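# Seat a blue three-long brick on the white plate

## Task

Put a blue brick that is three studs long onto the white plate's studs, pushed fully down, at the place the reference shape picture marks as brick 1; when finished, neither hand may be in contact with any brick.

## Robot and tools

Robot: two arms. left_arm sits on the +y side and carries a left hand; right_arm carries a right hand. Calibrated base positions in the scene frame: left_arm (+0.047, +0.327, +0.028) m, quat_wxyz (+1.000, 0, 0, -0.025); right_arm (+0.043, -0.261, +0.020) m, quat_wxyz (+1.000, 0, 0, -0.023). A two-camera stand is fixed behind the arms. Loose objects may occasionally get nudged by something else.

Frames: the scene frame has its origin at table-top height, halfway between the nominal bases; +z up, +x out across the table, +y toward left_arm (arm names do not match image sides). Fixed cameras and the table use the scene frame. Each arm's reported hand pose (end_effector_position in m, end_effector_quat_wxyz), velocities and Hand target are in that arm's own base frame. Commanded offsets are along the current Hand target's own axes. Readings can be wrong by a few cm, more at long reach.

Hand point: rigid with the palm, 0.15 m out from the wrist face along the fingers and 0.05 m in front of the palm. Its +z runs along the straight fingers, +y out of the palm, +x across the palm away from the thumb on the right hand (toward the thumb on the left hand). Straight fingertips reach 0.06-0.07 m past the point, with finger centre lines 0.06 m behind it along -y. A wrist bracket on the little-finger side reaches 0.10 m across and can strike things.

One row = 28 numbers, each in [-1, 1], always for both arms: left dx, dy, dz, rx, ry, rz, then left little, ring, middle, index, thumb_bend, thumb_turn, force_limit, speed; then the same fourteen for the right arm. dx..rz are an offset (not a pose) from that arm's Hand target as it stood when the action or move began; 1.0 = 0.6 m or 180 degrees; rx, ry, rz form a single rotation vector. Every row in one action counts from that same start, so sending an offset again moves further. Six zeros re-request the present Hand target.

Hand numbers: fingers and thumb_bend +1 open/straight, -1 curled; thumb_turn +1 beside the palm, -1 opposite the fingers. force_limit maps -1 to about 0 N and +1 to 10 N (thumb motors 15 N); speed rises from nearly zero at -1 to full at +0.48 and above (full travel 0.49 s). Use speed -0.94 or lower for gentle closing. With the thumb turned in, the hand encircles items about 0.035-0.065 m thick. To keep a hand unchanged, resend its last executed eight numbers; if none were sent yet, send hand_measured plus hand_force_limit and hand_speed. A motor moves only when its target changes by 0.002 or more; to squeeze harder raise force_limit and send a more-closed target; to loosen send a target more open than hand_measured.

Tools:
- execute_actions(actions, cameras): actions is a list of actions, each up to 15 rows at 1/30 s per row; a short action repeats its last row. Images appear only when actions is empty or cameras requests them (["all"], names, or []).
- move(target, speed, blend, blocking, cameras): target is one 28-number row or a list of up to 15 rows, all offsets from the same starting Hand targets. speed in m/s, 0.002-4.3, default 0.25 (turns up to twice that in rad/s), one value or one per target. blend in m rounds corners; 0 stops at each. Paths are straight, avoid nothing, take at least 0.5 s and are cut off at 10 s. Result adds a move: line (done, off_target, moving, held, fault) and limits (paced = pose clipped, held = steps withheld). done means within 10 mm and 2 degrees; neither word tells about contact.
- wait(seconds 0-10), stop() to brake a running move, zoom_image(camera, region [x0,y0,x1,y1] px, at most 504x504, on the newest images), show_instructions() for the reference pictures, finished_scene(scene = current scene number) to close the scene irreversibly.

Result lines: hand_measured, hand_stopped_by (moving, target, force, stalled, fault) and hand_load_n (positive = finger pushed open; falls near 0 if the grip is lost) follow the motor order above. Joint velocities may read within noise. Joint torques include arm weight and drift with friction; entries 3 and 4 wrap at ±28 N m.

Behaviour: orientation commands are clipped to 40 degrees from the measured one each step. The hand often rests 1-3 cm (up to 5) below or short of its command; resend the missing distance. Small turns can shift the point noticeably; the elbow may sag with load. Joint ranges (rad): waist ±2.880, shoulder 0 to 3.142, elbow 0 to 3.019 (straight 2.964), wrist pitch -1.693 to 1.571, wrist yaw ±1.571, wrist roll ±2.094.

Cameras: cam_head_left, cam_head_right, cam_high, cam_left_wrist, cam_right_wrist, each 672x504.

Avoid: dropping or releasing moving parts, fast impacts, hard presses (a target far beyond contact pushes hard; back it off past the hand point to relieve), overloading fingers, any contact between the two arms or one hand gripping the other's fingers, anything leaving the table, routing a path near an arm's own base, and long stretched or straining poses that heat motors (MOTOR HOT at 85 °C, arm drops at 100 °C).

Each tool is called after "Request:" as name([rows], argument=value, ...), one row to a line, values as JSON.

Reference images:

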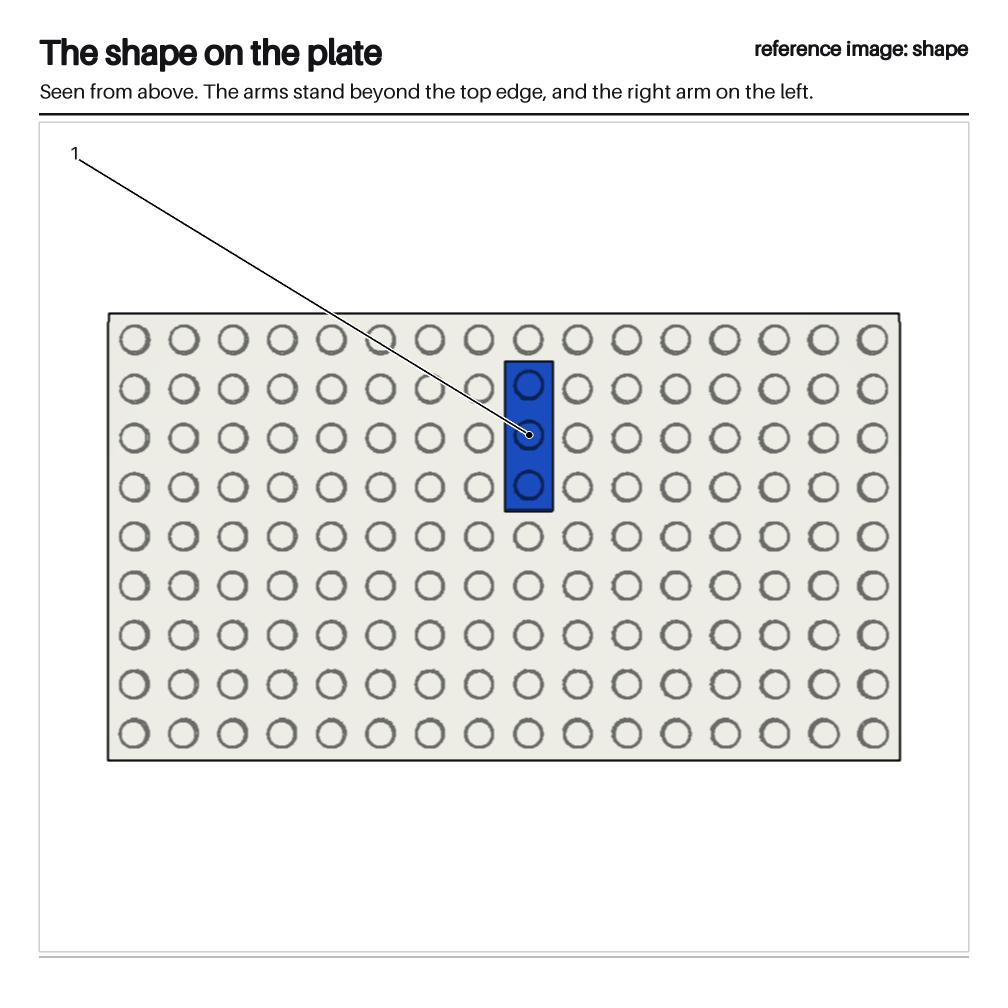

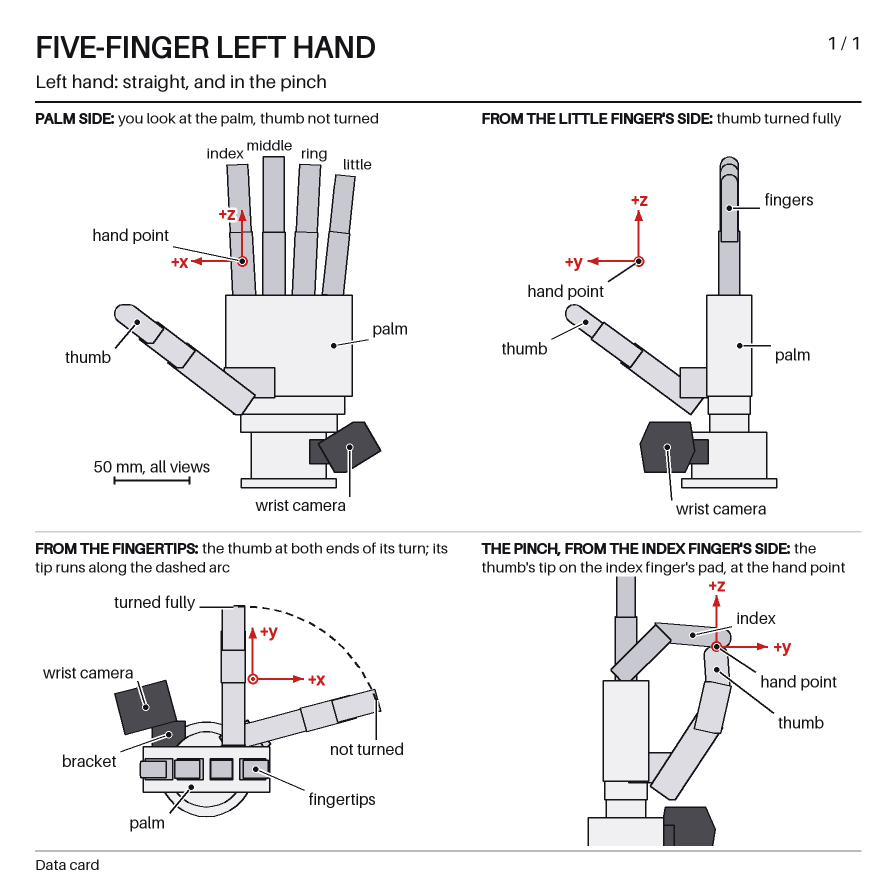

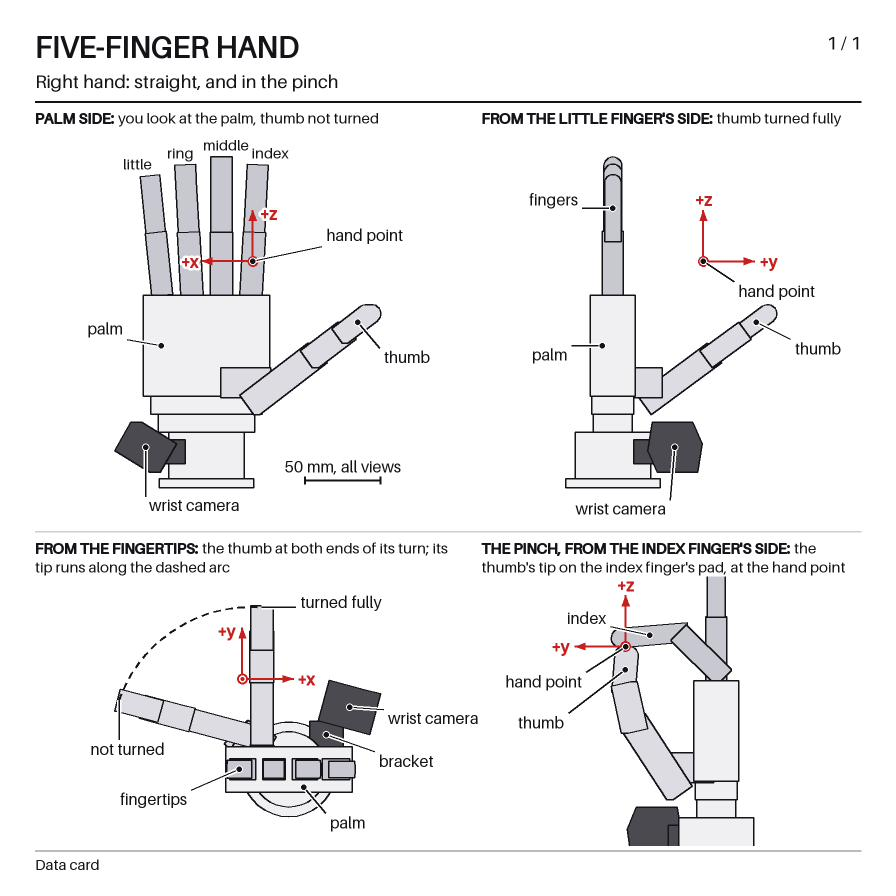

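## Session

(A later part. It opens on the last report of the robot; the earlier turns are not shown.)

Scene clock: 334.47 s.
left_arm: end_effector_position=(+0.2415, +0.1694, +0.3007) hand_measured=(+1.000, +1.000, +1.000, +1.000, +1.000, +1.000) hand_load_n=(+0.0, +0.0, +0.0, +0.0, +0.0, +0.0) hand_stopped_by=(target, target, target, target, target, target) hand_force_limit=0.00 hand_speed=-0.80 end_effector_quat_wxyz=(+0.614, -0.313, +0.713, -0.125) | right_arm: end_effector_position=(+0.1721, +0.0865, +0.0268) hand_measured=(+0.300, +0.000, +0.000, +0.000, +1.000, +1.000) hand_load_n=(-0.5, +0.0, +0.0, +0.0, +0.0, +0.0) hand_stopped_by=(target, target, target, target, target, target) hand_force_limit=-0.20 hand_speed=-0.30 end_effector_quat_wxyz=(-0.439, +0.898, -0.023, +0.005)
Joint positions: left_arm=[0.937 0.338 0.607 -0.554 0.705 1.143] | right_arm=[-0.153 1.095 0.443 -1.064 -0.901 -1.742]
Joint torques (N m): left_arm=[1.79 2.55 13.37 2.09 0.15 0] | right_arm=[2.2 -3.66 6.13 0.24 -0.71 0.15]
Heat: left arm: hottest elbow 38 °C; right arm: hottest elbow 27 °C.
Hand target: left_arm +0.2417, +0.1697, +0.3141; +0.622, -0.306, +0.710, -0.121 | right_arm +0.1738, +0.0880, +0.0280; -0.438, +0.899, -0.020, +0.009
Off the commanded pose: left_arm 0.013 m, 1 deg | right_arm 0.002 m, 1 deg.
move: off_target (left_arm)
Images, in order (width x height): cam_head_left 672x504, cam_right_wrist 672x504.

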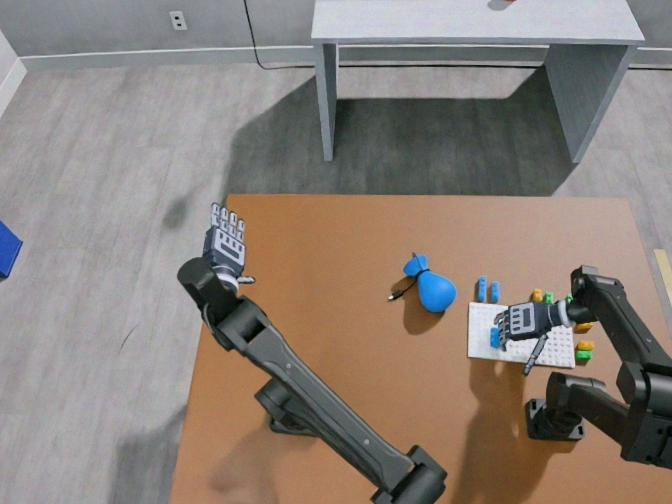

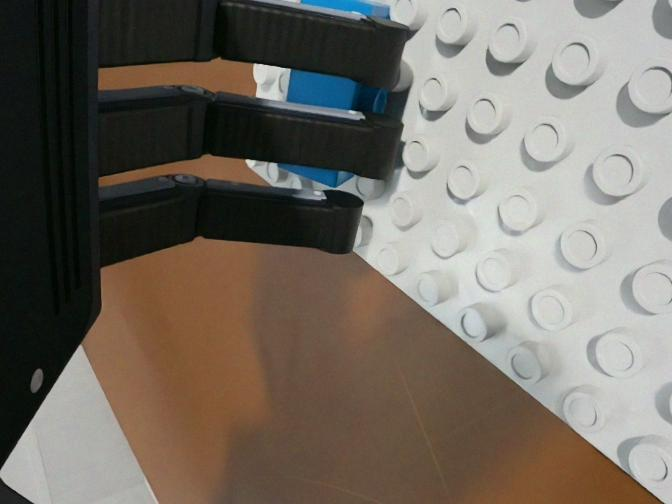

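Request:
move([
  [0,0,0,0,0,0,1,1,1,1,1,1,0,-0.8,-0.0015,-0.0236,0.0326,0,0,0,0.3,0,0,0,1,1,-0.2,-0.3],
], speed=0.05)

Request:
move([
  [0,0,0,0,0,0,1,1,1,1,1,1,0,-0.8,0.0,-0.06,-0.09,0,0,0,0.3,0,0,0,1,1,-0.2,-0.3],
], speed=0.1, cameras=["cam_head_left","cam_right_wrist"])

Scene clock: 336.87 s.
left_arm: end_effector_position=(+0.2415, +0.1694, +0.3007) hand_measured=(+1.000, +1.000, +1.000, +1.000, +1.000, +1.000) hand_load_n=(+0.0, +0.0, +0.0, +0.0, +0.0, +0.0) hand_stopped_by=(target, target, target, target, target, target) hand_force_limit=0.00 hand_speed=-0.80 end_effector_quat_wxyz=(+0.614, -0.313, +0.713, -0.125) | right_arm: end_effector_position=(+0.1731, +0.1108, +0.0266) hand_measured=(+0.300, +0.000, +0.000, +0.000, +1.000, +1.000) hand_load_n=(+0.0, +0.0, +0.0, +0.0, +0.0, -0.5) hand_stopped_by=(target, target, target, target, target, target) hand_force_limit=-0.20 hand_speed=-0.30 end_effector_quat_wxyz=(-0.439, +0.898, -0.023, +0.006)
Joint positions: left_arm=[0.937 0.338 0.607 -0.554 0.705 1.143] | right_arm=[-0.033 1.047 0.416 -0.931 -0.91 -1.548]
Joint torques (N m): left_arm=[2.49 2.84 13.2 2.19 0.18 0.01] | right_arm=[2.43 -3.43 6.3 0.54 -0.63 0.17]
Heat: left arm: hottest elbow 38 °C; right arm: hottest elbow 27 °C.
Hand target: left_arm +0.2417, +0.1697, +0.3141; +0.622, -0.306, +0.710, -0.121 | right_arm +0.1739, +0.1122, +0.0271; -0.438, +0.899, -0.019, +0.009
Off the commanded pose: left_arm 0.013 m, 1 deg | right_arm 0.002 m, 1 deg.
move: off_target (left_arm)

Scene clock: 338.53 s.
left_arm: end_effector_position=(+0.2415, +0.1694, +0.3007) hand_measured=(+1.000, +1.000, +1.000, +1.000, +1.000, +1.000) hand_load_n=(+0.0, +0.0, +0.0, +0.0, +0.0, +0.0) hand_stopped_by=(target, target, target, target, target, target) hand_force_limit=0.00 hand_speed=-0.80 end_effector_quat_wxyz=(+0.614, -0.313, +0.713, -0.125) | right_arm: end_effector_position=(+0.1556, +0.0959, +0.0747) hand_measured=(+0.300, +0.000, +0.000, +0.000, +1.000, +1.000) hand_load_n=(+0.0, +0.0, +0.0, +0.0, +0.0, +0.0) hand_stopped_by=(target, target, target, target, target, target) hand_force_limit=-0.20 hand_speed=-0.30 end_effector_quat_wxyz=(-0.440, +0.897, -0.028, -0.012)
Joint positions: left_arm=[0.937 0.338 0.607 -0.554 0.705 1.143] | right_arm=[-0.114 0.95 0.503 -1.264 -0.904 -1.69]
Joint torques (N m): left_arm=[2.08 1.67 13.33 2.1 0.17 -0.03] | right_arm=[0.62 -2.26 10.3 -0.43 -0.67 0]
Heat: left arm: hottest elbow 38 °C; right arm: hottest elbow 27 °C.
Hand target: left_arm +0.2417, +0.1697, +0.3141; +0.622, -0.306, +0.710, -0.121 | right_arm +0.1730, +0.0918, +0.0887; -0.438, +0.898, -0.020, +0.009
Off the commanded pose: left_arm 0.013 m, 1 deg | right_arm 0.023 m, 3 deg.
move: off_target (left_arm, right_arm)
Images, in order (width x height): cam_head_left 672x504, cam_right_wrist 672x504.

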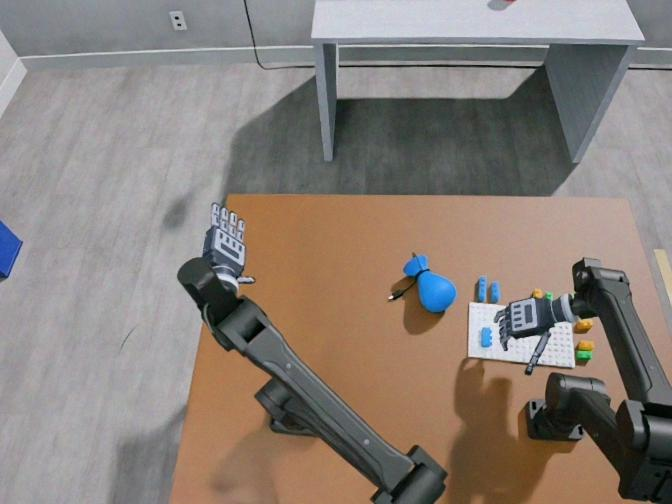

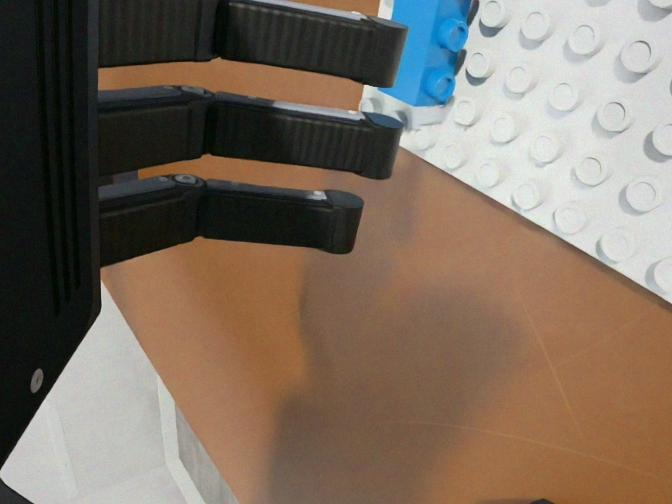

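Request:
move([
  [0,0,0,0,0,0,1,1,1,1,1,1,0,-0.8,0.1,0.01,0.0354,0,0,0,-0.4,-0.4,-0.1,-0.1,0.8,-1,-0.2,0.0],
  [0,0,0,0,0,0,1,1,1,1,1,1,0,-0.8,0.2778,-0.0020,0.0708,0,0,0,-0.4,-0.4,-0.1,-0.1,0.8,-1,-0.2,0.0],
], speed=0.15, cameras=["cam_head_left","cam_right_wrist","cam_high"])

Scene clock: 342.63 s.
left_arm: end_effector_position=(+0.2415, +0.1694, +0.3007) hand_measured=(+1.000, +1.000, +1.000, +1.000, +1.000, +1.000) hand_load_n=(+0.0, +0.0, +0.0, +0.0, +0.0, +0.0) hand_stopped_by=(target, target, target, target, target, target) hand_force_limit=0.00 hand_speed=-0.80 end_effector_quat_wxyz=(+0.614, -0.313, +0.713, -0.125) | right_arm: end_effector_position=(+0.3213, +0.1158, +0.0548) hand_measured=(-0.400, -0.400, -0.100, -0.100, +0.800, -1.000) hand_load_n=(+0.0, +0.0, +0.0, +0.0, +0.0, +0.0) hand_stopped_by=(target, target, target, target, target, target) hand_force_limit=-0.20 hand_speed=0.00 end_effector_quat_wxyz=(-0.439, +0.898, -0.029, -0.006)
Joint positions: left_arm=[0.937 0.338 0.607 -0.554 0.705 1.143] | right_arm=[-0.004 1.439 0.824 -0.937 -0.909 -1.501]
Joint torques (N m): left_arm=[1.49 2.78 13.41 2.03 0.22 -0.02] | right_arm=[2.26 -8 9.62 0.53 -0.61 0.15]
Heat: left arm: hottest elbow 38 °C; right arm: hottest elbow 27 °C.
Hand target: left_arm +0.2417, +0.1697, +0.3141; +0.622, -0.306, +0.710, -0.121 | right_arm +0.3411, +0.1188, +0.0634; -0.438, +0.899, -0.019, +0.009
Off the commanded pose: left_arm 0.013 m, 1 deg | right_arm 0.022 m, 2 deg.
move: off_target (left_arm, right_arm)
Images, in order (width x height): cam_head_left 672x504, cam_high 672x504, cam_right_wrist 672x504.

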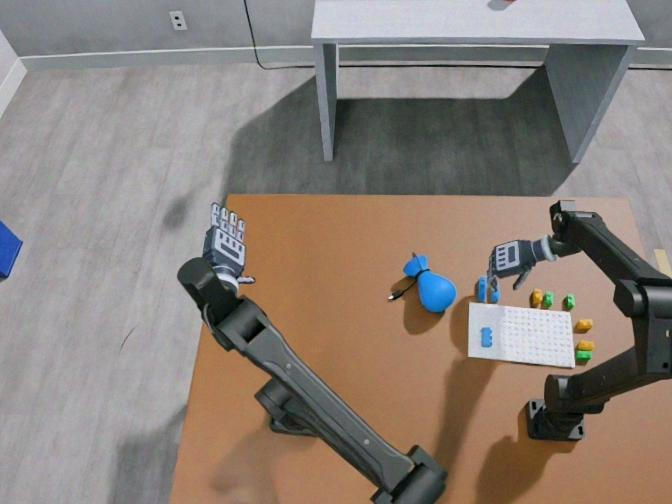

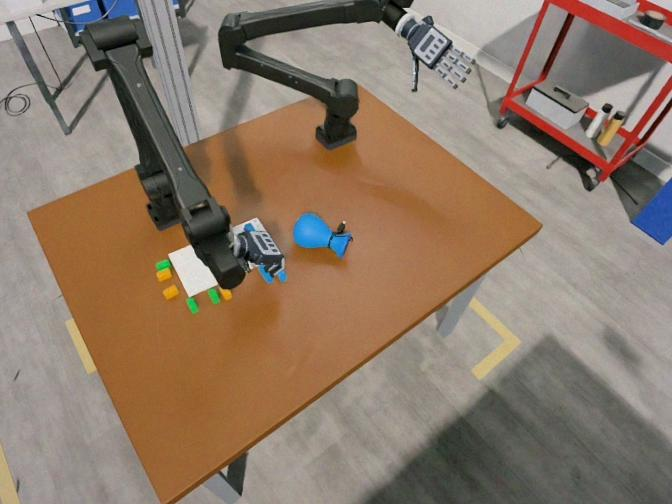

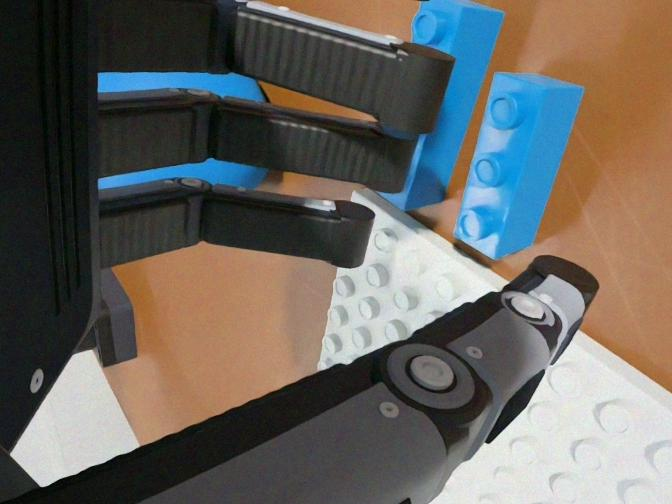

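Request:
move([
  [0,0,0,0,0,0,1,1,1,1,1,1,0,-0.8,0.0167,0.0259,0.0211,0,0,0,-0.4,-0.4,-0.1,-0.1,0.8,-1,-0.2,0.0],
  [0,0,0,0,0,0,1,1,1,1,1,1,0,-0.8,-0.0133,0.0266,0.0201,0,0,0,-0.4,-0.4,-0.1,-0.1,0.8,-1,-0.2,0.0],
  [0,0,0,0,0,0,1,1,1,1,1,1,0,-0.8,0.01,0.0261,0.0208,0,0,0,-0.4,-0.4,-0.1,-0.1,0.8,-1,-0.2,0.0],
  [0,0,0,0,0,0,1,1,1,1,1,1,0,-0.8,-0.0067,0.0265,0.0203,0,0,0,-0.4,-0.4,-0.1,-0.1,0.8,-1,-0.2,0.0],
  [0,0,0,0,0,0,1,1,1,1,1,1,0,-0.8,0.0033,0.0263,0.0206,0,0,0,-0.4,-0.4,-0.1,-0.1,0.8,-1,-0.2,0.0],
  [0,0,0,0,0,0,1,1,1,1,1,1,0,-0.8,0.0,0.0263,0.0205,0,0,0,-0.4,-0.4,-0.1,-0.1,0.8,-1,-0.2,0.0],
], speed=0.07, cameras=["cam_head_left","cam_right_wrist"])

Scene clock: 346.60 s.
left_arm: end_effector_position=(+0.2415, +0.1694, +0.3007) hand_measured=(+1.000, +1.000, +1.000, +1.000, +1.000, +1.000) hand_load_n=(+0.0, +0.0, +0.0, +0.0, +0.0, +0.0) hand_stopped_by=(target, target, target, target, target, target) hand_force_limit=0.00 hand_speed=-0.80 end_effector_quat_wxyz=(+0.614, -0.313, +0.713, -0.125) | right_arm: end_effector_position=(+0.3306, +0.1159, +0.0366) hand_measured=(-0.400, -0.400, -0.100, -0.100, +0.800, -1.000) hand_load_n=(+0.0, +0.0, +0.0, +0.0, +0.0, +0.0) hand_stopped_by=(target, target, target, target, target, target) hand_force_limit=-0.20 hand_speed=0.00 end_effector_quat_wxyz=(-0.439, +0.898, -0.027, -0.002)
Joint positions: left_arm=[0.937 0.338 0.607 -0.554 0.705 1.143] | right_arm=[-0.004 1.489 0.82 -0.873 -0.908 -1.5]
Joint torques (N m): left_arm=[1.44 2.26 13.31 2.11 0.17 0.01] | right_arm=[2.26 -9.58 7.73 0.49 -0.62 0.15]
Heat: left arm: hottest elbow 38 °C; right arm: hottest elbow 27 °C.
Hand target: left_arm +0.2417, +0.1697, +0.3141; +0.622, -0.306, +0.710, -0.121 | right_arm +0.3411, +0.1188, +0.0435; -0.438, +0.898, -0.020, +0.009
Off the commanded pose: left_arm 0.013 m, 1 deg | right_arm 0.013 m, 2 deg.
move: off_target (left_arm, right_arm)
Images, in order (width x height): cam_head_left 672x504, cam_right_wrist 672x504.

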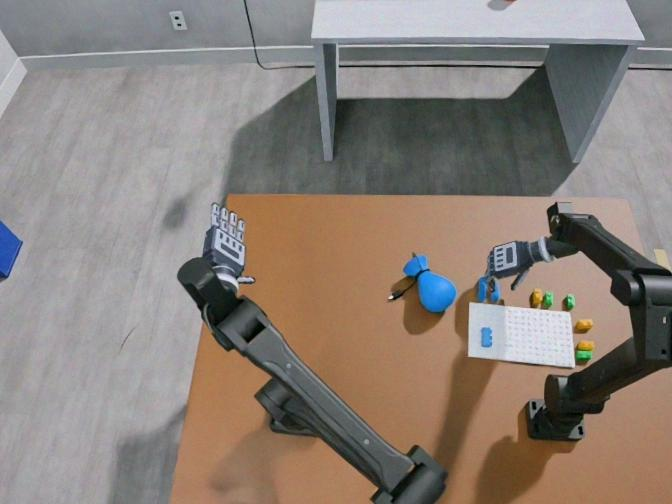

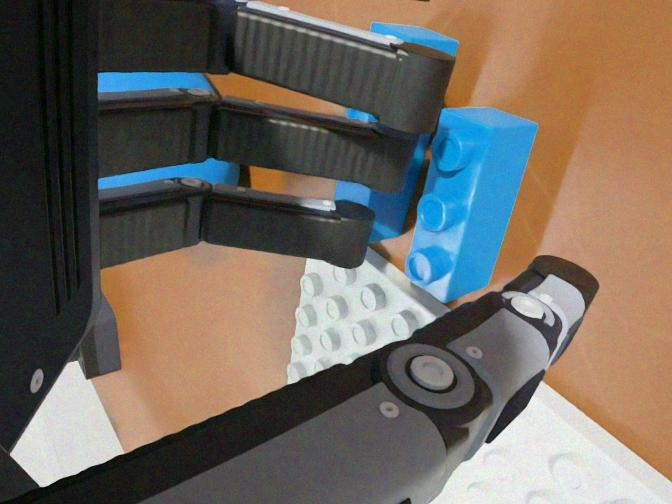

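Request:
move([
  [0,0,0,0,0,0,1,1,1,1,1,1,0,-0.8,-0.0007,-0.0118,0.0152,0,0,0,-0.4,-0.4,-0.1,-0.1,0.8,-1,-0.2,0.0],
  [0,0,0,0,0,0,1,1,1,1,1,1,0,-0.8,-0.0007,0.0013,0.0255,0,0,0,-0.4,-0.4,-0.1,-0.1,0.8,-1,-0.2,0.0],
], speed=0.05, cameras=["cam_right_wrist"])

Scene clock: 349.10 s.
left_arm: end_effector_position=(+0.2415, +0.1694, +0.3007) hand_measured=(+1.000, +1.000, +1.000, +1.000, +1.000, +1.000) hand_load_n=(-0.5, +0.0, +0.0, +0.0, +0.0, +0.0) hand_stopped_by=(target, target, target, target, target, target) hand_force_limit=0.00 hand_speed=-0.80 end_effector_quat_wxyz=(+0.614, -0.313, +0.713, -0.125) | right_arm: end_effector_position=(+0.3404, +0.1276, +0.0360) hand_measured=(-0.400, -0.400, -0.100, -0.100, +0.800, -1.000) hand_load_n=(+0.0, +0.0, +0.0, +0.0, +0.0, +0.0) hand_stopped_by=(target, target, target, target, target, target) hand_force_limit=-0.20 hand_speed=0.00 end_effector_quat_wxyz=(-0.439, +0.898, -0.020, +0.011)
Joint positions: left_arm=[0.937 0.338 0.607 -0.554 0.705 1.143] | right_arm=[0.029 1.489 0.82 -0.803 -0.906 -1.45]
Joint torques (N m): left_arm=[2.32 2.14 13.09 2.3 0.24 0.02] | right_arm=[2.2 -8.59 6.38 0.76 -0.6 0.14]
Heat: left arm: hottest elbow 38 °C; right arm: hottest elbow 27 °C.
Hand target: left_arm +0.2417, +0.1697, +0.3141; +0.622, -0.306, +0.710, -0.121 | right_arm +0.3411, +0.1304, +0.0334; -0.438, +0.899, -0.020, +0.009
Off the commanded pose: left_arm 0.013 m, 1 deg | right_arm 0.004 m, 0 deg.
move: off_target (left_arm)
Images, in order (width x height): cam_right_wrist 672x504.

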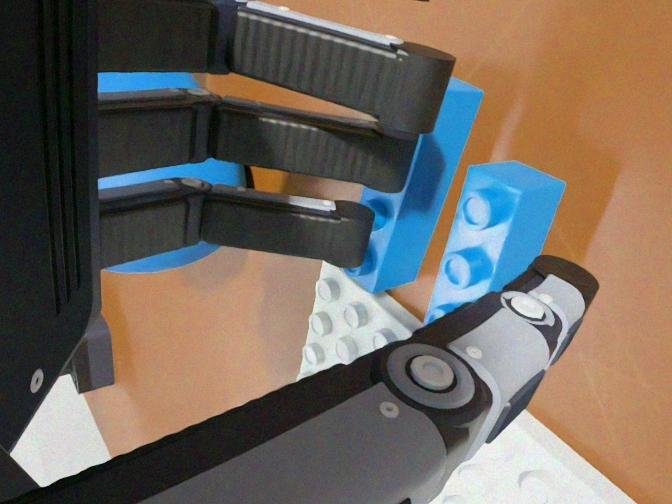

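Request:
move([
  [0,0,0,0,0,0,1,1,1,1,1,1,0,-0.8,-0.0182,0.0002,-0.0074,0,0,0,-0.4,-0.4,-0.1,-0.1,0.8,-1,-0.2,0.0],
  [0,0,0,0,0,0,1,1,1,1,1,1,0,-0.8,0.0051,0.0002,-0.0074,0,0,0,-0.4,-0.4,-0.1,-0.1,0.8,-1,-0.2,0.0],
  [0,0,0,0,0,0,1,1,1,1,1,1,0,-0.8,-0.0116,0.0002,-0.0074,0,0,0,-0.4,-0.4,-0.1,-0.1,0.8,-1,-0.2,0.0],
  [0,0,0,0,0,0,1,1,1,1,1,1,0,-0.8,-0.0016,0.0002,-0.0074,0,0,0,-0.4,-0.4,-0.1,-0.1,0.8,-1,-0.2,0.0],
  [0,0,0,0,0,0,1,1,1,1,1,1,0,-0.8,-0.0049,0.0002,-0.0074,0,0,0,-0.4,-0.4,-0.1,-0.1,0.8,-1,-0.2,0.0],
], speed=0.07, cameras=["cam_right_wrist"])

Scene clock: 352.33 s.
left_arm: end_effector_position=(+0.2415, +0.1694, +0.3007) hand_measured=(+1.000, +1.000, +1.000, +1.000, +1.000, +1.000) hand_load_n=(+0.0, +0.0, +0.0, +0.0, +0.0, +0.0) hand_stopped_by=(target, target, target, target, target, target) hand_force_limit=0.00 hand_speed=-0.80 end_effector_quat_wxyz=(+0.614, -0.313, +0.713, -0.125) | right_arm: end_effector_position=(+0.3280, +0.1272, +0.0289) hand_measured=(-0.400, -0.400, -0.100, -0.100, +0.800, -1.000) hand_load_n=(+0.0, +0.0, +0.0, +0.0, +0.0, +0.0) hand_stopped_by=(target, target, target, target, target, target) hand_force_limit=-0.20 hand_speed=0.00 end_effector_quat_wxyz=(-0.438, +0.898, -0.026, -0.002)
Joint positions: left_arm=[0.937 0.338 0.607 -0.554 0.705 1.143] | right_arm=[0.029 1.491 0.796 -0.807 -0.906 -1.45]
Joint torques (N m): left_arm=[2.26 1.85 13.18 1.95 0.2 -0.01] | right_arm=[1.49 -9.58 7.72 0.02 -0.64 0]
Heat: left arm: hottest elbow 38 °C; right arm: hottest elbow 27 °C.
Hand target: left_arm +0.2417, +0.1697, +0.3141; +0.622, -0.306, +0.710, -0.121 | right_arm +0.3380, +0.1270, +0.0361; -0.438, +0.899, -0.019, +0.009
Off the commanded pose: left_arm 0.013 m, 1 deg | right_arm 0.012 m, 1 deg.
move: off_target (left_arm, right_arm)
Images, in order (width x height): cam_right_wrist 672x504.

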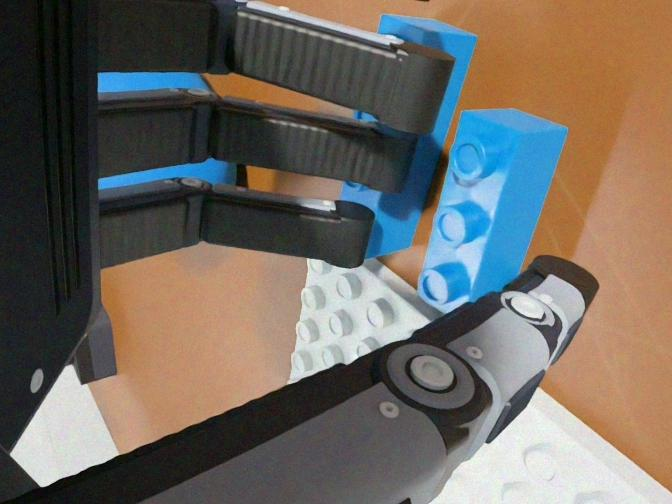

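Request:
move([
  [0,0,0,0,0,0,1,1,1,1,1,1,0,-0.8,0.0,0.015,0.0077,0,0,0,-0.4,-0.4,-0.1,-0.1,0.8,-1,-0.2,0.0],
], speed=0.04)

Request:
move([
  [0,0,0,0,0,0,1,1,1,1,1,1,0,-0.8,0.0,0.0079,0.0062,0,0,0,-0.4,-0.4,-0.1,-0.1,0.8,-1,-0.2,0.0],
], speed=0.04, cameras=["cam_right_wrist"])

Scene clock: 353.80 s.
left_arm: end_effector_position=(+0.2415, +0.1694, +0.3007) hand_measured=(+1.000, +1.000, +1.000, +1.000, +1.000, +1.000) hand_load_n=(+0.0, +0.0, +0.0, +0.0, +0.0, +0.0) hand_stopped_by=(target, target, target, target, target, target) hand_force_limit=0.00 hand_speed=-0.80 end_effector_quat_wxyz=(+0.614, -0.313, +0.713, -0.125) | right_arm: end_effector_position=(+0.3298, +0.1272, +0.0264) hand_measured=(-0.400, -0.400, -0.100, -0.100, +0.800, -1.000) hand_load_n=(+0.0, +0.0, +0.0, +0.0, +0.0, +0.0) hand_stopped_by=(target, target, target, target, target, target) hand_force_limit=-0.20 hand_speed=0.00 end_effector_quat_wxyz=(-0.438, +0.898, -0.023, +0.000)
Joint positions: left_arm=[0.937 0.338 0.607 -0.554 0.705 1.143] | right_arm=[0.029 1.498 0.796 -0.798 -0.906 -1.456]
Joint torques (N m): left_arm=[1.79 2.2 13.35 1.98 0.18 -0.02] | right_arm=[1.03 -8.47 6.98 0.65 -0.66 -0.04]
Heat: left arm: hottest elbow 38 °C; right arm: hottest elbow 27 °C.
Hand target: left_arm +0.2417, +0.1697, +0.3141; +0.622, -0.306, +0.710, -0.121 | right_arm +0.3379, +0.1251, +0.0261; -0.438, +0.899, -0.020, +0.009
Off the commanded pose: left_arm 0.013 m, 1 deg | right_arm 0.008 m, 1 deg.
move: off_target (left_arm)

Scene clock: 354.63 s.
left_arm: end_effector_position=(+0.2415, +0.1694, +0.3007) hand_measured=(+1.000, +1.000, +1.000, +1.000, +1.000, +1.000) hand_load_n=(+0.0, +0.0, +0.0, +0.0, +0.0, +0.0) hand_stopped_by=(target, target, target, target, target, target) hand_force_limit=0.00 hand_speed=-0.80 end_effector_quat_wxyz=(+0.614, -0.313, +0.713, -0.125) | right_arm: end_effector_position=(+0.3330, +0.1272, +0.0224) hand_measured=(-0.400, -0.400, -0.100, -0.100, +0.800, -1.000) hand_load_n=(+0.0, +0.0, +0.5, +0.0, +0.0, +0.0) hand_stopped_by=(target, target, target, target, target, target) hand_force_limit=-0.20 hand_speed=0.00 end_effector_quat_wxyz=(-0.439, +0.898, -0.022, +0.004)
Joint positions: left_arm=[0.937 0.338 0.607 -0.554 0.705 1.143] | right_arm=[0.029 1.51 0.796 -0.779 -0.906 -1.456]
Joint torques (N m): left_arm=[2.37 2.49 13.3 2.1 0.18 0.06] | right_arm=[0.79 -8.53 6.38 0.64 -0.65 -0.02]
Heat: left arm: hottest elbow 38 °C; right arm: hottest elbow 27 °C.
Hand target: left_arm +0.2417, +0.1697, +0.3141; +0.622, -0.306, +0.710, -0.121 | right_arm +0.3379, +0.1251, +0.0201; -0.438, +0.899, -0.019, +0.009
Off the commanded pose: left_arm 0.013 m, 1 deg | right_arm 0.006 m, 1 deg.
move: off_target (left_arm)
Images, in order (width x height): cam_right_wrist 672x504.

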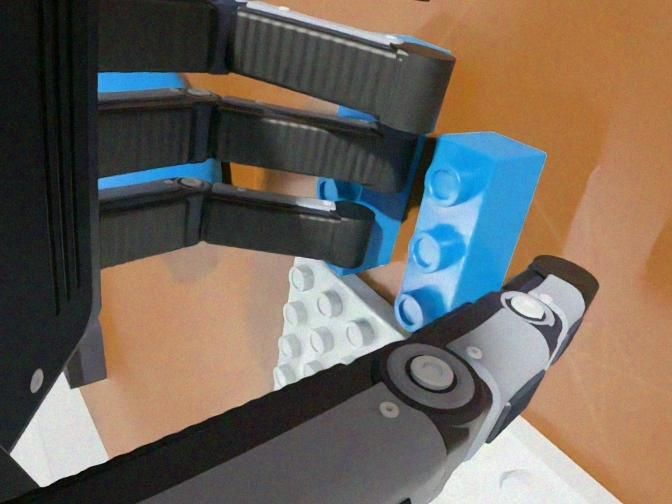

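Request:
move([
  [0,0,0,0,0,0,1,1,1,1,1,1,0,-0.8,-0.004,0.0077,0.0022,0,0,0,-0.4,-0.4,-0.1,-0.1,0.8,-1,-0.2,0.0],
], speed=0.04)

Request:
move([
  [0,0,0,0,0,0,1,1,1,1,1,1,0,-0.8,-0.003,0.0072,0.0022,0,0,0,-0.4,-0.4,-0.1,-0.1,0.8,-1,-0.2,0.0],
], speed=0.04, cameras=["cam_right_wrist"])

Scene clock: 355.70 s.
left_arm: end_effector_position=(+0.2415, +0.1694, +0.3007) hand_measured=(+1.000, +1.000, +1.000, +1.000, +1.000, +1.000) hand_load_n=(-0.5, +0.0, +0.0, +0.0, +0.0, +0.0) hand_stopped_by=(target, target, target, target, target, target) hand_force_limit=0.00 hand_speed=-0.80 end_effector_quat_wxyz=(+0.614, -0.313, +0.713, -0.125) | right_arm: end_effector_position=(+0.3327, +0.1264, +0.0191) hand_measured=(-0.400, -0.400, -0.100, -0.100, +0.800, -1.000) hand_load_n=(+0.0, +0.0, +0.0, +0.0, +0.0, +0.0) hand_stopped_by=(target, target, target, target, target, target) hand_force_limit=-0.20 hand_speed=0.00 end_effector_quat_wxyz=(-0.439, +0.898, -0.020, +0.005)
Joint positions: left_arm=[0.937 0.338 0.607 -0.554 0.705 1.143] | right_arm=[0.027 1.515 0.791 -0.77 -0.906 -1.463]
Joint torques (N m): left_arm=[1.67 1.96 13.42 2.14 0.23 0.05] | right_arm=[0.79 -8.41 5.97 0.75 -0.67 -0.02]
Heat: left arm: hottest elbow 38 °C; right arm: hottest elbow 27 °C.
Hand target: left_arm +0.2417, +0.1697, +0.3141; +0.622, -0.306, +0.710, -0.121 | right_arm +0.3355, +0.1234, +0.0156; -0.438, +0.899, -0.019, +0.009
Off the commanded pose: left_arm 0.013 m, 1 deg | right_arm 0.005 m, 0 deg.
move: off_target (left_arm)

Scene clock: 356.47 s.
left_arm: end_effector_position=(+0.2415, +0.1694, +0.3007) hand_measured=(+1.000, +1.000, +1.000, +1.000, +1.000, +1.000) hand_load_n=(+0.0, +0.0, +0.0, +0.0, +0.0, +0.0) hand_stopped_by=(target, target, target, target, target, target) hand_force_limit=0.00 hand_speed=-0.80 end_effector_quat_wxyz=(+0.614, -0.313, +0.713, -0.125) | right_arm: end_effector_position=(+0.3311, +0.1250, +0.0150) hand_measured=(-0.400, -0.400, -0.100, -0.100, +0.800, -1.000) hand_load_n=(+0.0, +0.0, +0.0, +0.0, +0.0, +0.0) hand_stopped_by=(target, target, target, target, target, target) hand_force_limit=-0.20 hand_speed=0.00 end_effector_quat_wxyz=(-0.438, +0.899, -0.019, +0.005)
Joint positions: left_arm=[0.937 0.338 0.607 -0.554 0.705 1.143] | right_arm=[0.023 1.52 0.783 -0.762 -0.906 -1.469]
Joint torques (N m): left_arm=[2.78 2.26 13.24 2.06 0.19 0] | right_arm=[0.67 -8.53 5.9 0.59 -0.68 -0.02]
Heat: left arm: hottest elbow 38 °C; right arm: hottest elbow 27 °C.
Hand target: left_arm +0.2417, +0.1697, +0.3141; +0.622, -0.306, +0.710, -0.121 | right_arm +0.3337, +0.1218, +0.0115; -0.438, +0.899, -0.019, +0.009
Off the commanded pose: left_arm 0.013 m, 1 deg | right_arm 0.005 m, 0 deg.
move: off_target (left_arm)
Images, in order (width x height): cam_right_wrist 672x504.

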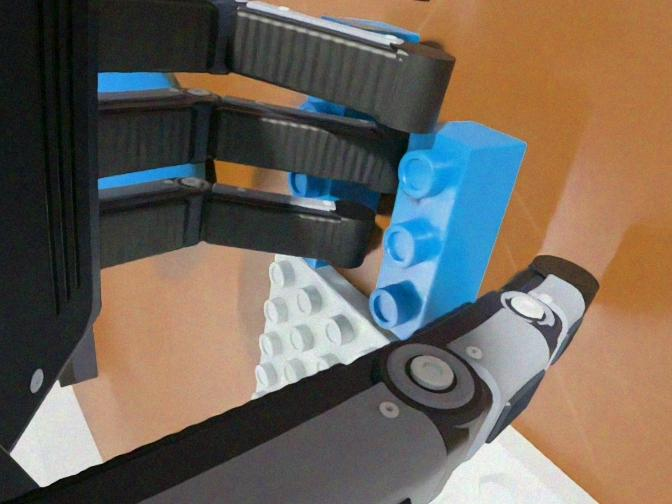

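Request:
execute_actions([
  [[0,0,0,0,0,0,1,1,1,1,1,1,0,-0.8,0,0,0,0,0,0,-0.4,-0.4,-0.15,-0.15,0.45,-1,-0.3,-0.94]],
  [[0,0,0,0,0,0,1,1,1,1,1,1,0,-0.8,0,0,0,0,0,0,-0.4,-0.4,-0.15,-0.15,0.45,-1,-0.3,-0.94]],
], cameras=["cam_head_left","cam_right_wrist"])

Scene clock: 362.37 s.
left_arm: end_effector_position=(+0.2415, +0.1694, +0.3007) hand_measured=(+1.000, +1.000, +1.000, +1.000, +1.000, +1.000) hand_load_n=(+0.0, +0.0, +0.0, +0.0, +0.0, +0.0) hand_stopped_by=(target, target, target, target, target, target) hand_force_limit=0.00 hand_speed=-0.80 end_effector_quat_wxyz=(+0.614, -0.313, +0.713, -0.125) | right_arm: end_effector_position=(+0.3312, +0.1250, +0.0150) hand_measured=(-0.400, -0.400, -0.150, -0.150, +0.460, -1.000) hand_load_n=(+0.0, +0.0, +0.0, +0.0, +0.0, +0.0) hand_stopped_by=(target, target, target, target, moving, target) hand_force_limit=-0.30 hand_speed=-0.94 end_effector_quat_wxyz=(-0.438, +0.899, -0.019, +0.006)
Joint positions: left_arm=[0.937 0.338 0.607 -0.554 0.705 1.143] | right_arm=[0.023 1.52 0.783 -0.761 -0.906 -1.47]
Joint torques (N m): left_arm=[1.85 2.61 13.39 2.18 0.19 -0.04] | right_arm=[0.67 -8.64 5.89 0.64 -0.69 -0.03]
Heat: left arm: hottest elbow 38 °C; right arm: hottest elbow 27 °C.
Hand target: left_arm +0.2417, +0.1697, +0.3141; +0.622, -0.306, +0.710, -0.121 | right_arm +0.3337, +0.1218, +0.0115; -0.438, +0.899, -0.019, +0.009
Off the commanded pose: left_arm 0.013 m, 1 deg | right_arm 0.005 m, 0 deg.
not at rest: the robot was still moving 3 seconds after this call's last action.
Images, in order (width x height): cam_head_left 672x504, cam_right_wrist 672x504.

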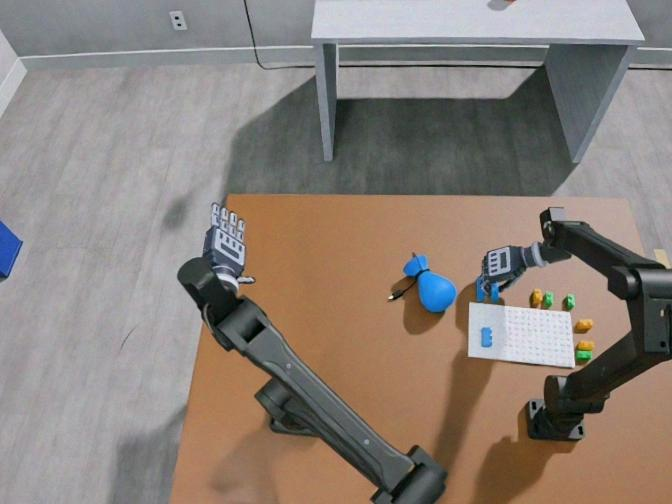

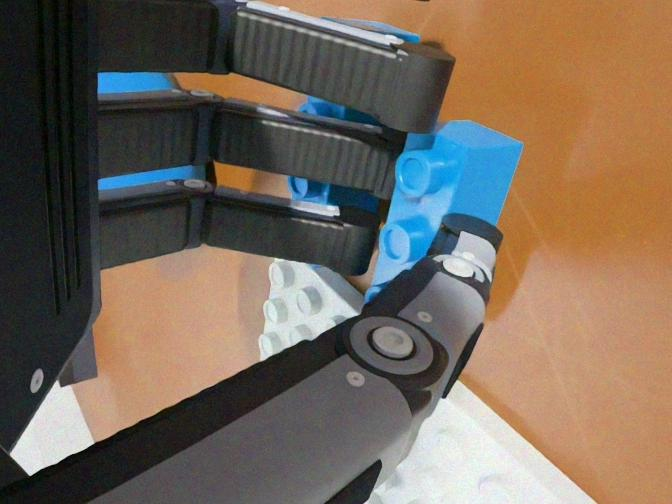

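Request:
execute_actions([
  [[0,0,0,0,0,0,1,1,1,1,1,1,0,-0.8,0,0,0,0,0,0,-0.4,-0.4,-0.15,-0.15,0.4,-1,-0.3,-0.94]],
  [[0,0,0,0,0,0,1,1,1,1,1,1,0,-0.8,0,0,0,0,0,0,-0.4,-0.4,-0.15,-0.15,0.4,-1,-0.3,-0.94]],
], cameras=["cam_right_wrist"])

Request:
zoom_image(camera="cam_right_wrist", region=[230, 90, 560, 340])

Scene clock: 364.00 s.
left_arm: end_effector_position=(+0.2415, +0.1694, +0.3007) hand_measured=(+1.000, +1.000, +1.000, +1.000, +1.000, +1.000) hand_load_n=(+0.0, +0.0, +0.0, +0.0, +0.0, +0.0) hand_stopped_by=(target, target, target, target, target, target) hand_force_limit=0.00 hand_speed=-0.80 end_effector_quat_wxyz=(+0.614, -0.313, +0.713, -0.125) | right_arm: end_effector_position=(+0.3312, +0.1250, +0.0150) hand_measured=(-0.400, -0.400, -0.150, -0.150, +0.424, -1.000) hand_load_n=(+0.0, +0.0, +6.0, +0.0, +5.0, +2.0) hand_stopped_by=(target, target, target, target, force, target) hand_force_limit=-0.30 hand_speed=-0.94 end_effector_quat_wxyz=(-0.439, +0.898, -0.019, +0.006)
Joint positions: left_arm=[0.937 0.338 0.607 -0.554 0.705 1.143] | right_arm=[0.023 1.52 0.783 -0.761 -0.906 -1.47]
Joint torques (N m): left_arm=[3.02 3.08 13.23 2.13 0.26 0.04] | right_arm=[0.73 -8.53 5.86 0.64 -0.67 -0.02]
Heat: left arm: hottest elbow 38 °C; right arm: hottest elbow 27 °C.
Hand target: left_arm +0.2417, +0.1697, +0.3141; +0.622, -0.306, +0.710, -0.121 | right_arm +0.3337, +0.1218, +0.0115; -0.438, +0.899, -0.019, +0.009
Off the commanded pose: left_arm 0.013 m, 1 deg | right_arm 0.005 m, 0 deg.
Images, in order (width x height): cam_right_wrist 672x504.

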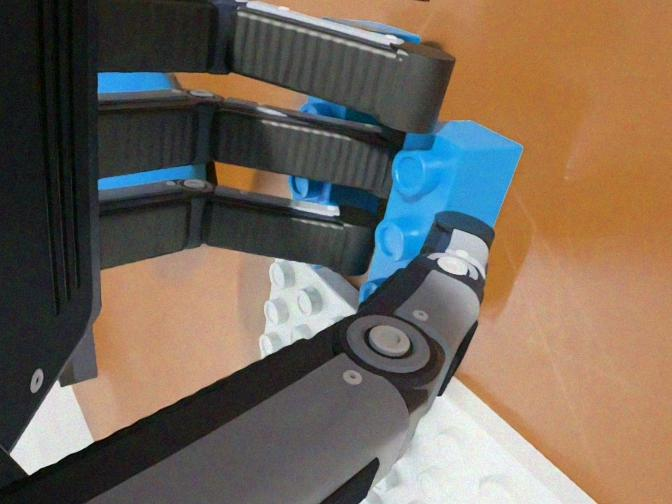

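Scaled by 1.527 from the camera's 672x504 image, which has a finer 960x720 frame.

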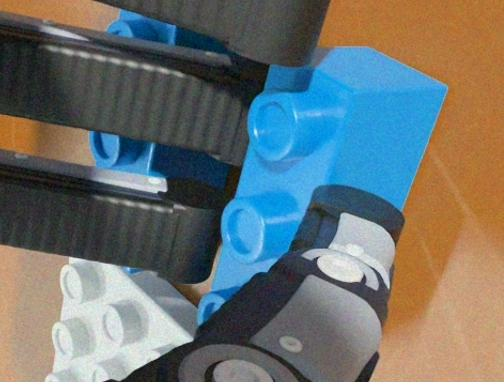

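Request:
execute_actions([
  [[0,0,0,0,0,0,1,1,1,1,1,1,0,-0.8,0,0,0,0,0,0,-0.4,-0.4,-0.15,-0.3,0.4,-1,-0.6,-0.94]],
  [[0,0,0,0,0,0,1,1,1,1,1,1,0,-0.8,0,0,0,0,0,0,-0.4,-0.4,-0.25,-0.3,0.4,-1,-0.1,-0.94]],
])

Request:
move(target=[0,0,0,0,0,0,1,1,1,1,1,1,0,-0.8,0,-0.0656,-0.0514,0,0,0,-0.4,-0.4,-0.25,-0.3,0.4,-1,-0.1,-0.94], speed=0.06, cameras=["cam_right_wrist", "cam_head_left"])

Scene clock: 365.53 s.
left_arm: end_effector_position=(+0.2415, +0.1694, +0.3007) hand_measured=(+1.000, +1.000, +1.000, +1.000, +1.000, +1.000) hand_load_n=(+0.0, +0.0, +0.0, +0.0, +0.0, +0.0) hand_stopped_by=(target, target, target, target, target, target) hand_force_limit=0.00 hand_speed=-0.80 end_effector_quat_wxyz=(+0.614, -0.313, +0.713, -0.125) | right_arm: end_effector_position=(+0.3312, +0.1250, +0.0150) hand_measured=(-0.400, -0.400, -0.150, -0.200, +0.424, -1.000) hand_load_n=(+0.0, +0.0, +5.0, +3.0, +7.5, +0.0) hand_stopped_by=(target, target, force, force, force, target) hand_force_limit=-0.10 hand_speed=-0.94 end_effector_quat_wxyz=(-0.439, +0.898, -0.019, +0.006)
Joint positions: left_arm=[0.937 0.338 0.607 -0.554 0.705 1.143] | right_arm=[0.023 1.52 0.783 -0.761 -0.906 -1.47]
Joint torques (N m): left_arm=[2.2 2.37 13.57 2.06 0.25 0.03] | right_arm=[0.79 -8.64 5.87 0.64 -0.66 -0.03]
Heat: left arm: hottest elbow 38 °C; right arm: hottest elbow 27 °C.
Hand target: left_arm +0.2417, +0.1697, +0.3141; +0.622, -0.306, +0.710, -0.121 | right_arm +0.3337, +0.1218, +0.0115; -0.438, +0.899, -0.019, +0.009
Off the commanded pose: left_arm 0.013 m, 1 deg | right_arm 0.005 m, 0 deg.

Scene clock: 366.97 s.
left_arm: end_effector_position=(+0.2415, +0.1694, +0.3007) hand_measured=(+1.000, +1.000, +1.000, +1.000, +1.000, +1.000) hand_load_n=(+0.0, +0.0, +0.0, +0.0, +0.5, +0.0) hand_stopped_by=(target, target, target, target, target, target) hand_force_limit=0.00 hand_speed=-0.80 end_effector_quat_wxyz=(+0.614, -0.313, +0.713, -0.125) | right_arm: end_effector_position=(+0.3143, +0.1246, +0.0470) hand_measured=(-0.400, -0.400, -0.150, -0.200, +0.424, -1.000) hand_load_n=(+0.5, -0.5, +5.0, +3.0, +7.0, +0.0) hand_stopped_by=(target, target, force, force, force, target) hand_force_limit=-0.10 hand_speed=-0.94 end_effector_quat_wxyz=(-0.438, +0.899, -0.028, -0.013)
Joint positions: left_arm=[0.937 0.338 0.607 -0.554 0.705 1.143] | right_arm=[0.023 1.441 0.8 -0.899 -0.906 -1.47]
Joint torques (N m): left_arm=[1.96 1.96 13.42 2.13 0.21 0.04] | right_arm=[0.62 -9.64 9.37 -0.06 -0.66 -0.03]
Heat: left arm: hottest elbow 38 °C; right arm: hottest elbow 27 °C.
Hand target: left_arm +0.2417, +0.1697, +0.3141; +0.622, -0.306, +0.710, -0.121 | right_arm +0.3335, +0.1217, +0.0614; -0.438, +0.899, -0.020, +0.009
Off the commanded pose: left_arm 0.013 m, 1 deg | right_arm 0.024 m, 3 deg.
move: off_target (left_arm, right_arm)
Images, in order (width x height): cam_head_left 672x504, cam_right_wrist 672x504.

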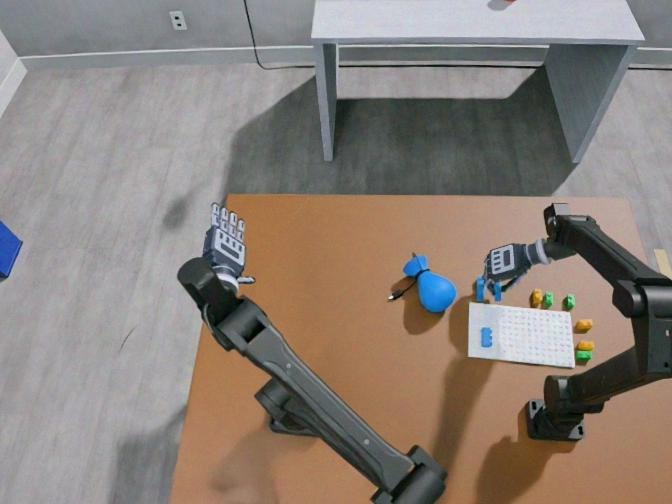

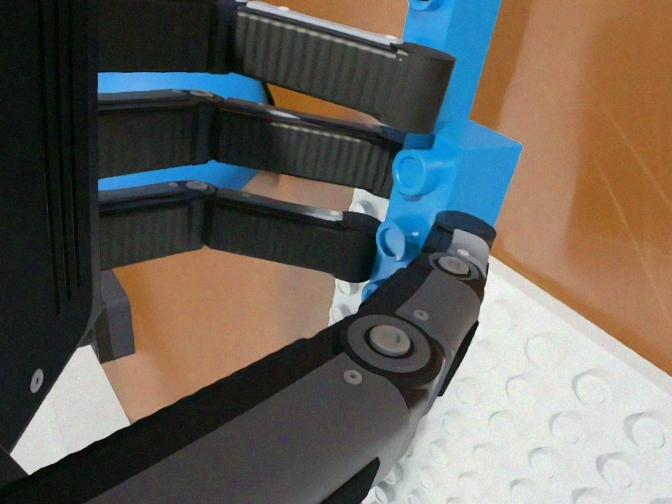

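Request:
move(target=[0,0,0,0,0,0,1,1,1,1,1,1,0,-0.8,-0.2409,0.0332,-0.0794,0,0,0,-0.4,-0.4,-0.25,-0.3,0.4,-1,-0.1,-0.94], speed=0.15, cameras=["cam_right_wrist", "cam_head_left"])

Request:
zoom_image(camera="cam_head_left", region=[440, 270, 600, 390])

Scene clock: 369.43 s.
left_arm: end_effector_position=(+0.2415, +0.1694, +0.3007) hand_measured=(+1.000, +1.000, +1.000, +1.000, +1.000, +1.000) hand_load_n=(+0.0, +0.0, +0.0, +0.0, +0.0, +0.0) hand_stopped_by=(target, target, target, target, target, target) hand_force_limit=0.00 hand_speed=-0.80 end_effector_quat_wxyz=(+0.614, -0.313, +0.713, -0.125) | right_arm: end_effector_position=(+0.1860, +0.0801, +0.0733) hand_measured=(-0.400, -0.400, -0.150, -0.200, +0.424, -1.000) hand_load_n=(+0.0, +0.0, +5.5, +3.0, +7.0, +0.0) hand_stopped_by=(target, target, force, force, force, target) hand_force_limit=-0.10 hand_speed=-0.94 end_effector_quat_wxyz=(-0.438, +0.899, -0.019, +0.006)
Joint positions: left_arm=[0.937 0.338 0.607 -0.554 0.705 1.143] | right_arm=[-0.17 1.048 0.559 -1.251 -0.896 -1.78]
Joint torques (N m): left_arm=[1.96 2.49 13.31 2.09 0.28 -0.07] | right_arm=[0.67 -3.49 7.06 -0.46 -0.68 -0.05]
Heat: left arm: hottest elbow 38 °C; right arm: hottest elbow 27 °C.
Hand target: left_arm +0.2417, +0.1697, +0.3141; +0.622, -0.306, +0.710, -0.121 | right_arm +0.1870, +0.0783, +0.0751; -0.438, +0.898, -0.020, +0.009
Off the commanded pose: left_arm 0.013 m, 1 deg | right_arm 0.003 m, 0 deg.
move: off_target (left_arm)
Images, in order (width x height): cam_head_left 672x504, cam_right_wrist 672x504.

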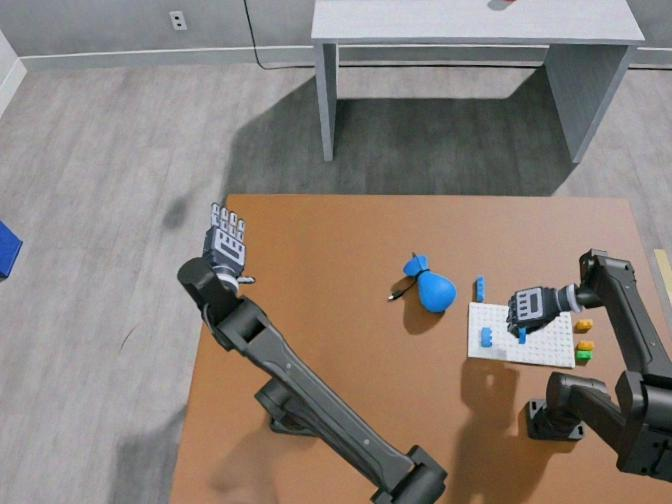

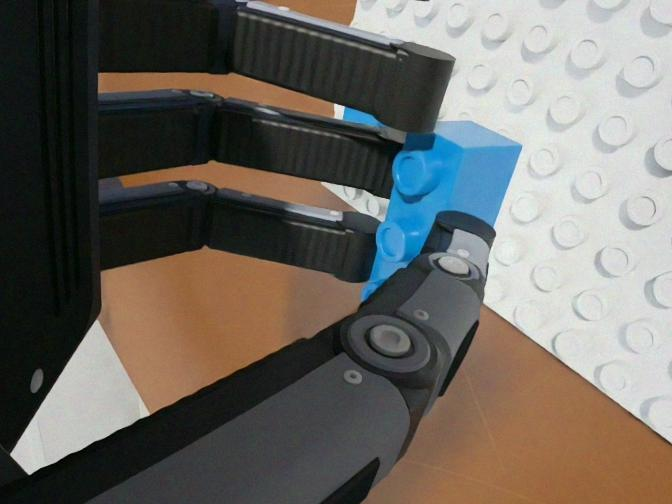

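Scaled by 3.150 from the camera's 672x504 image, which has a finer 960x720 frame.

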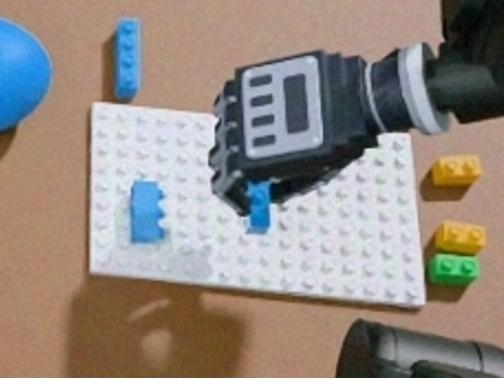

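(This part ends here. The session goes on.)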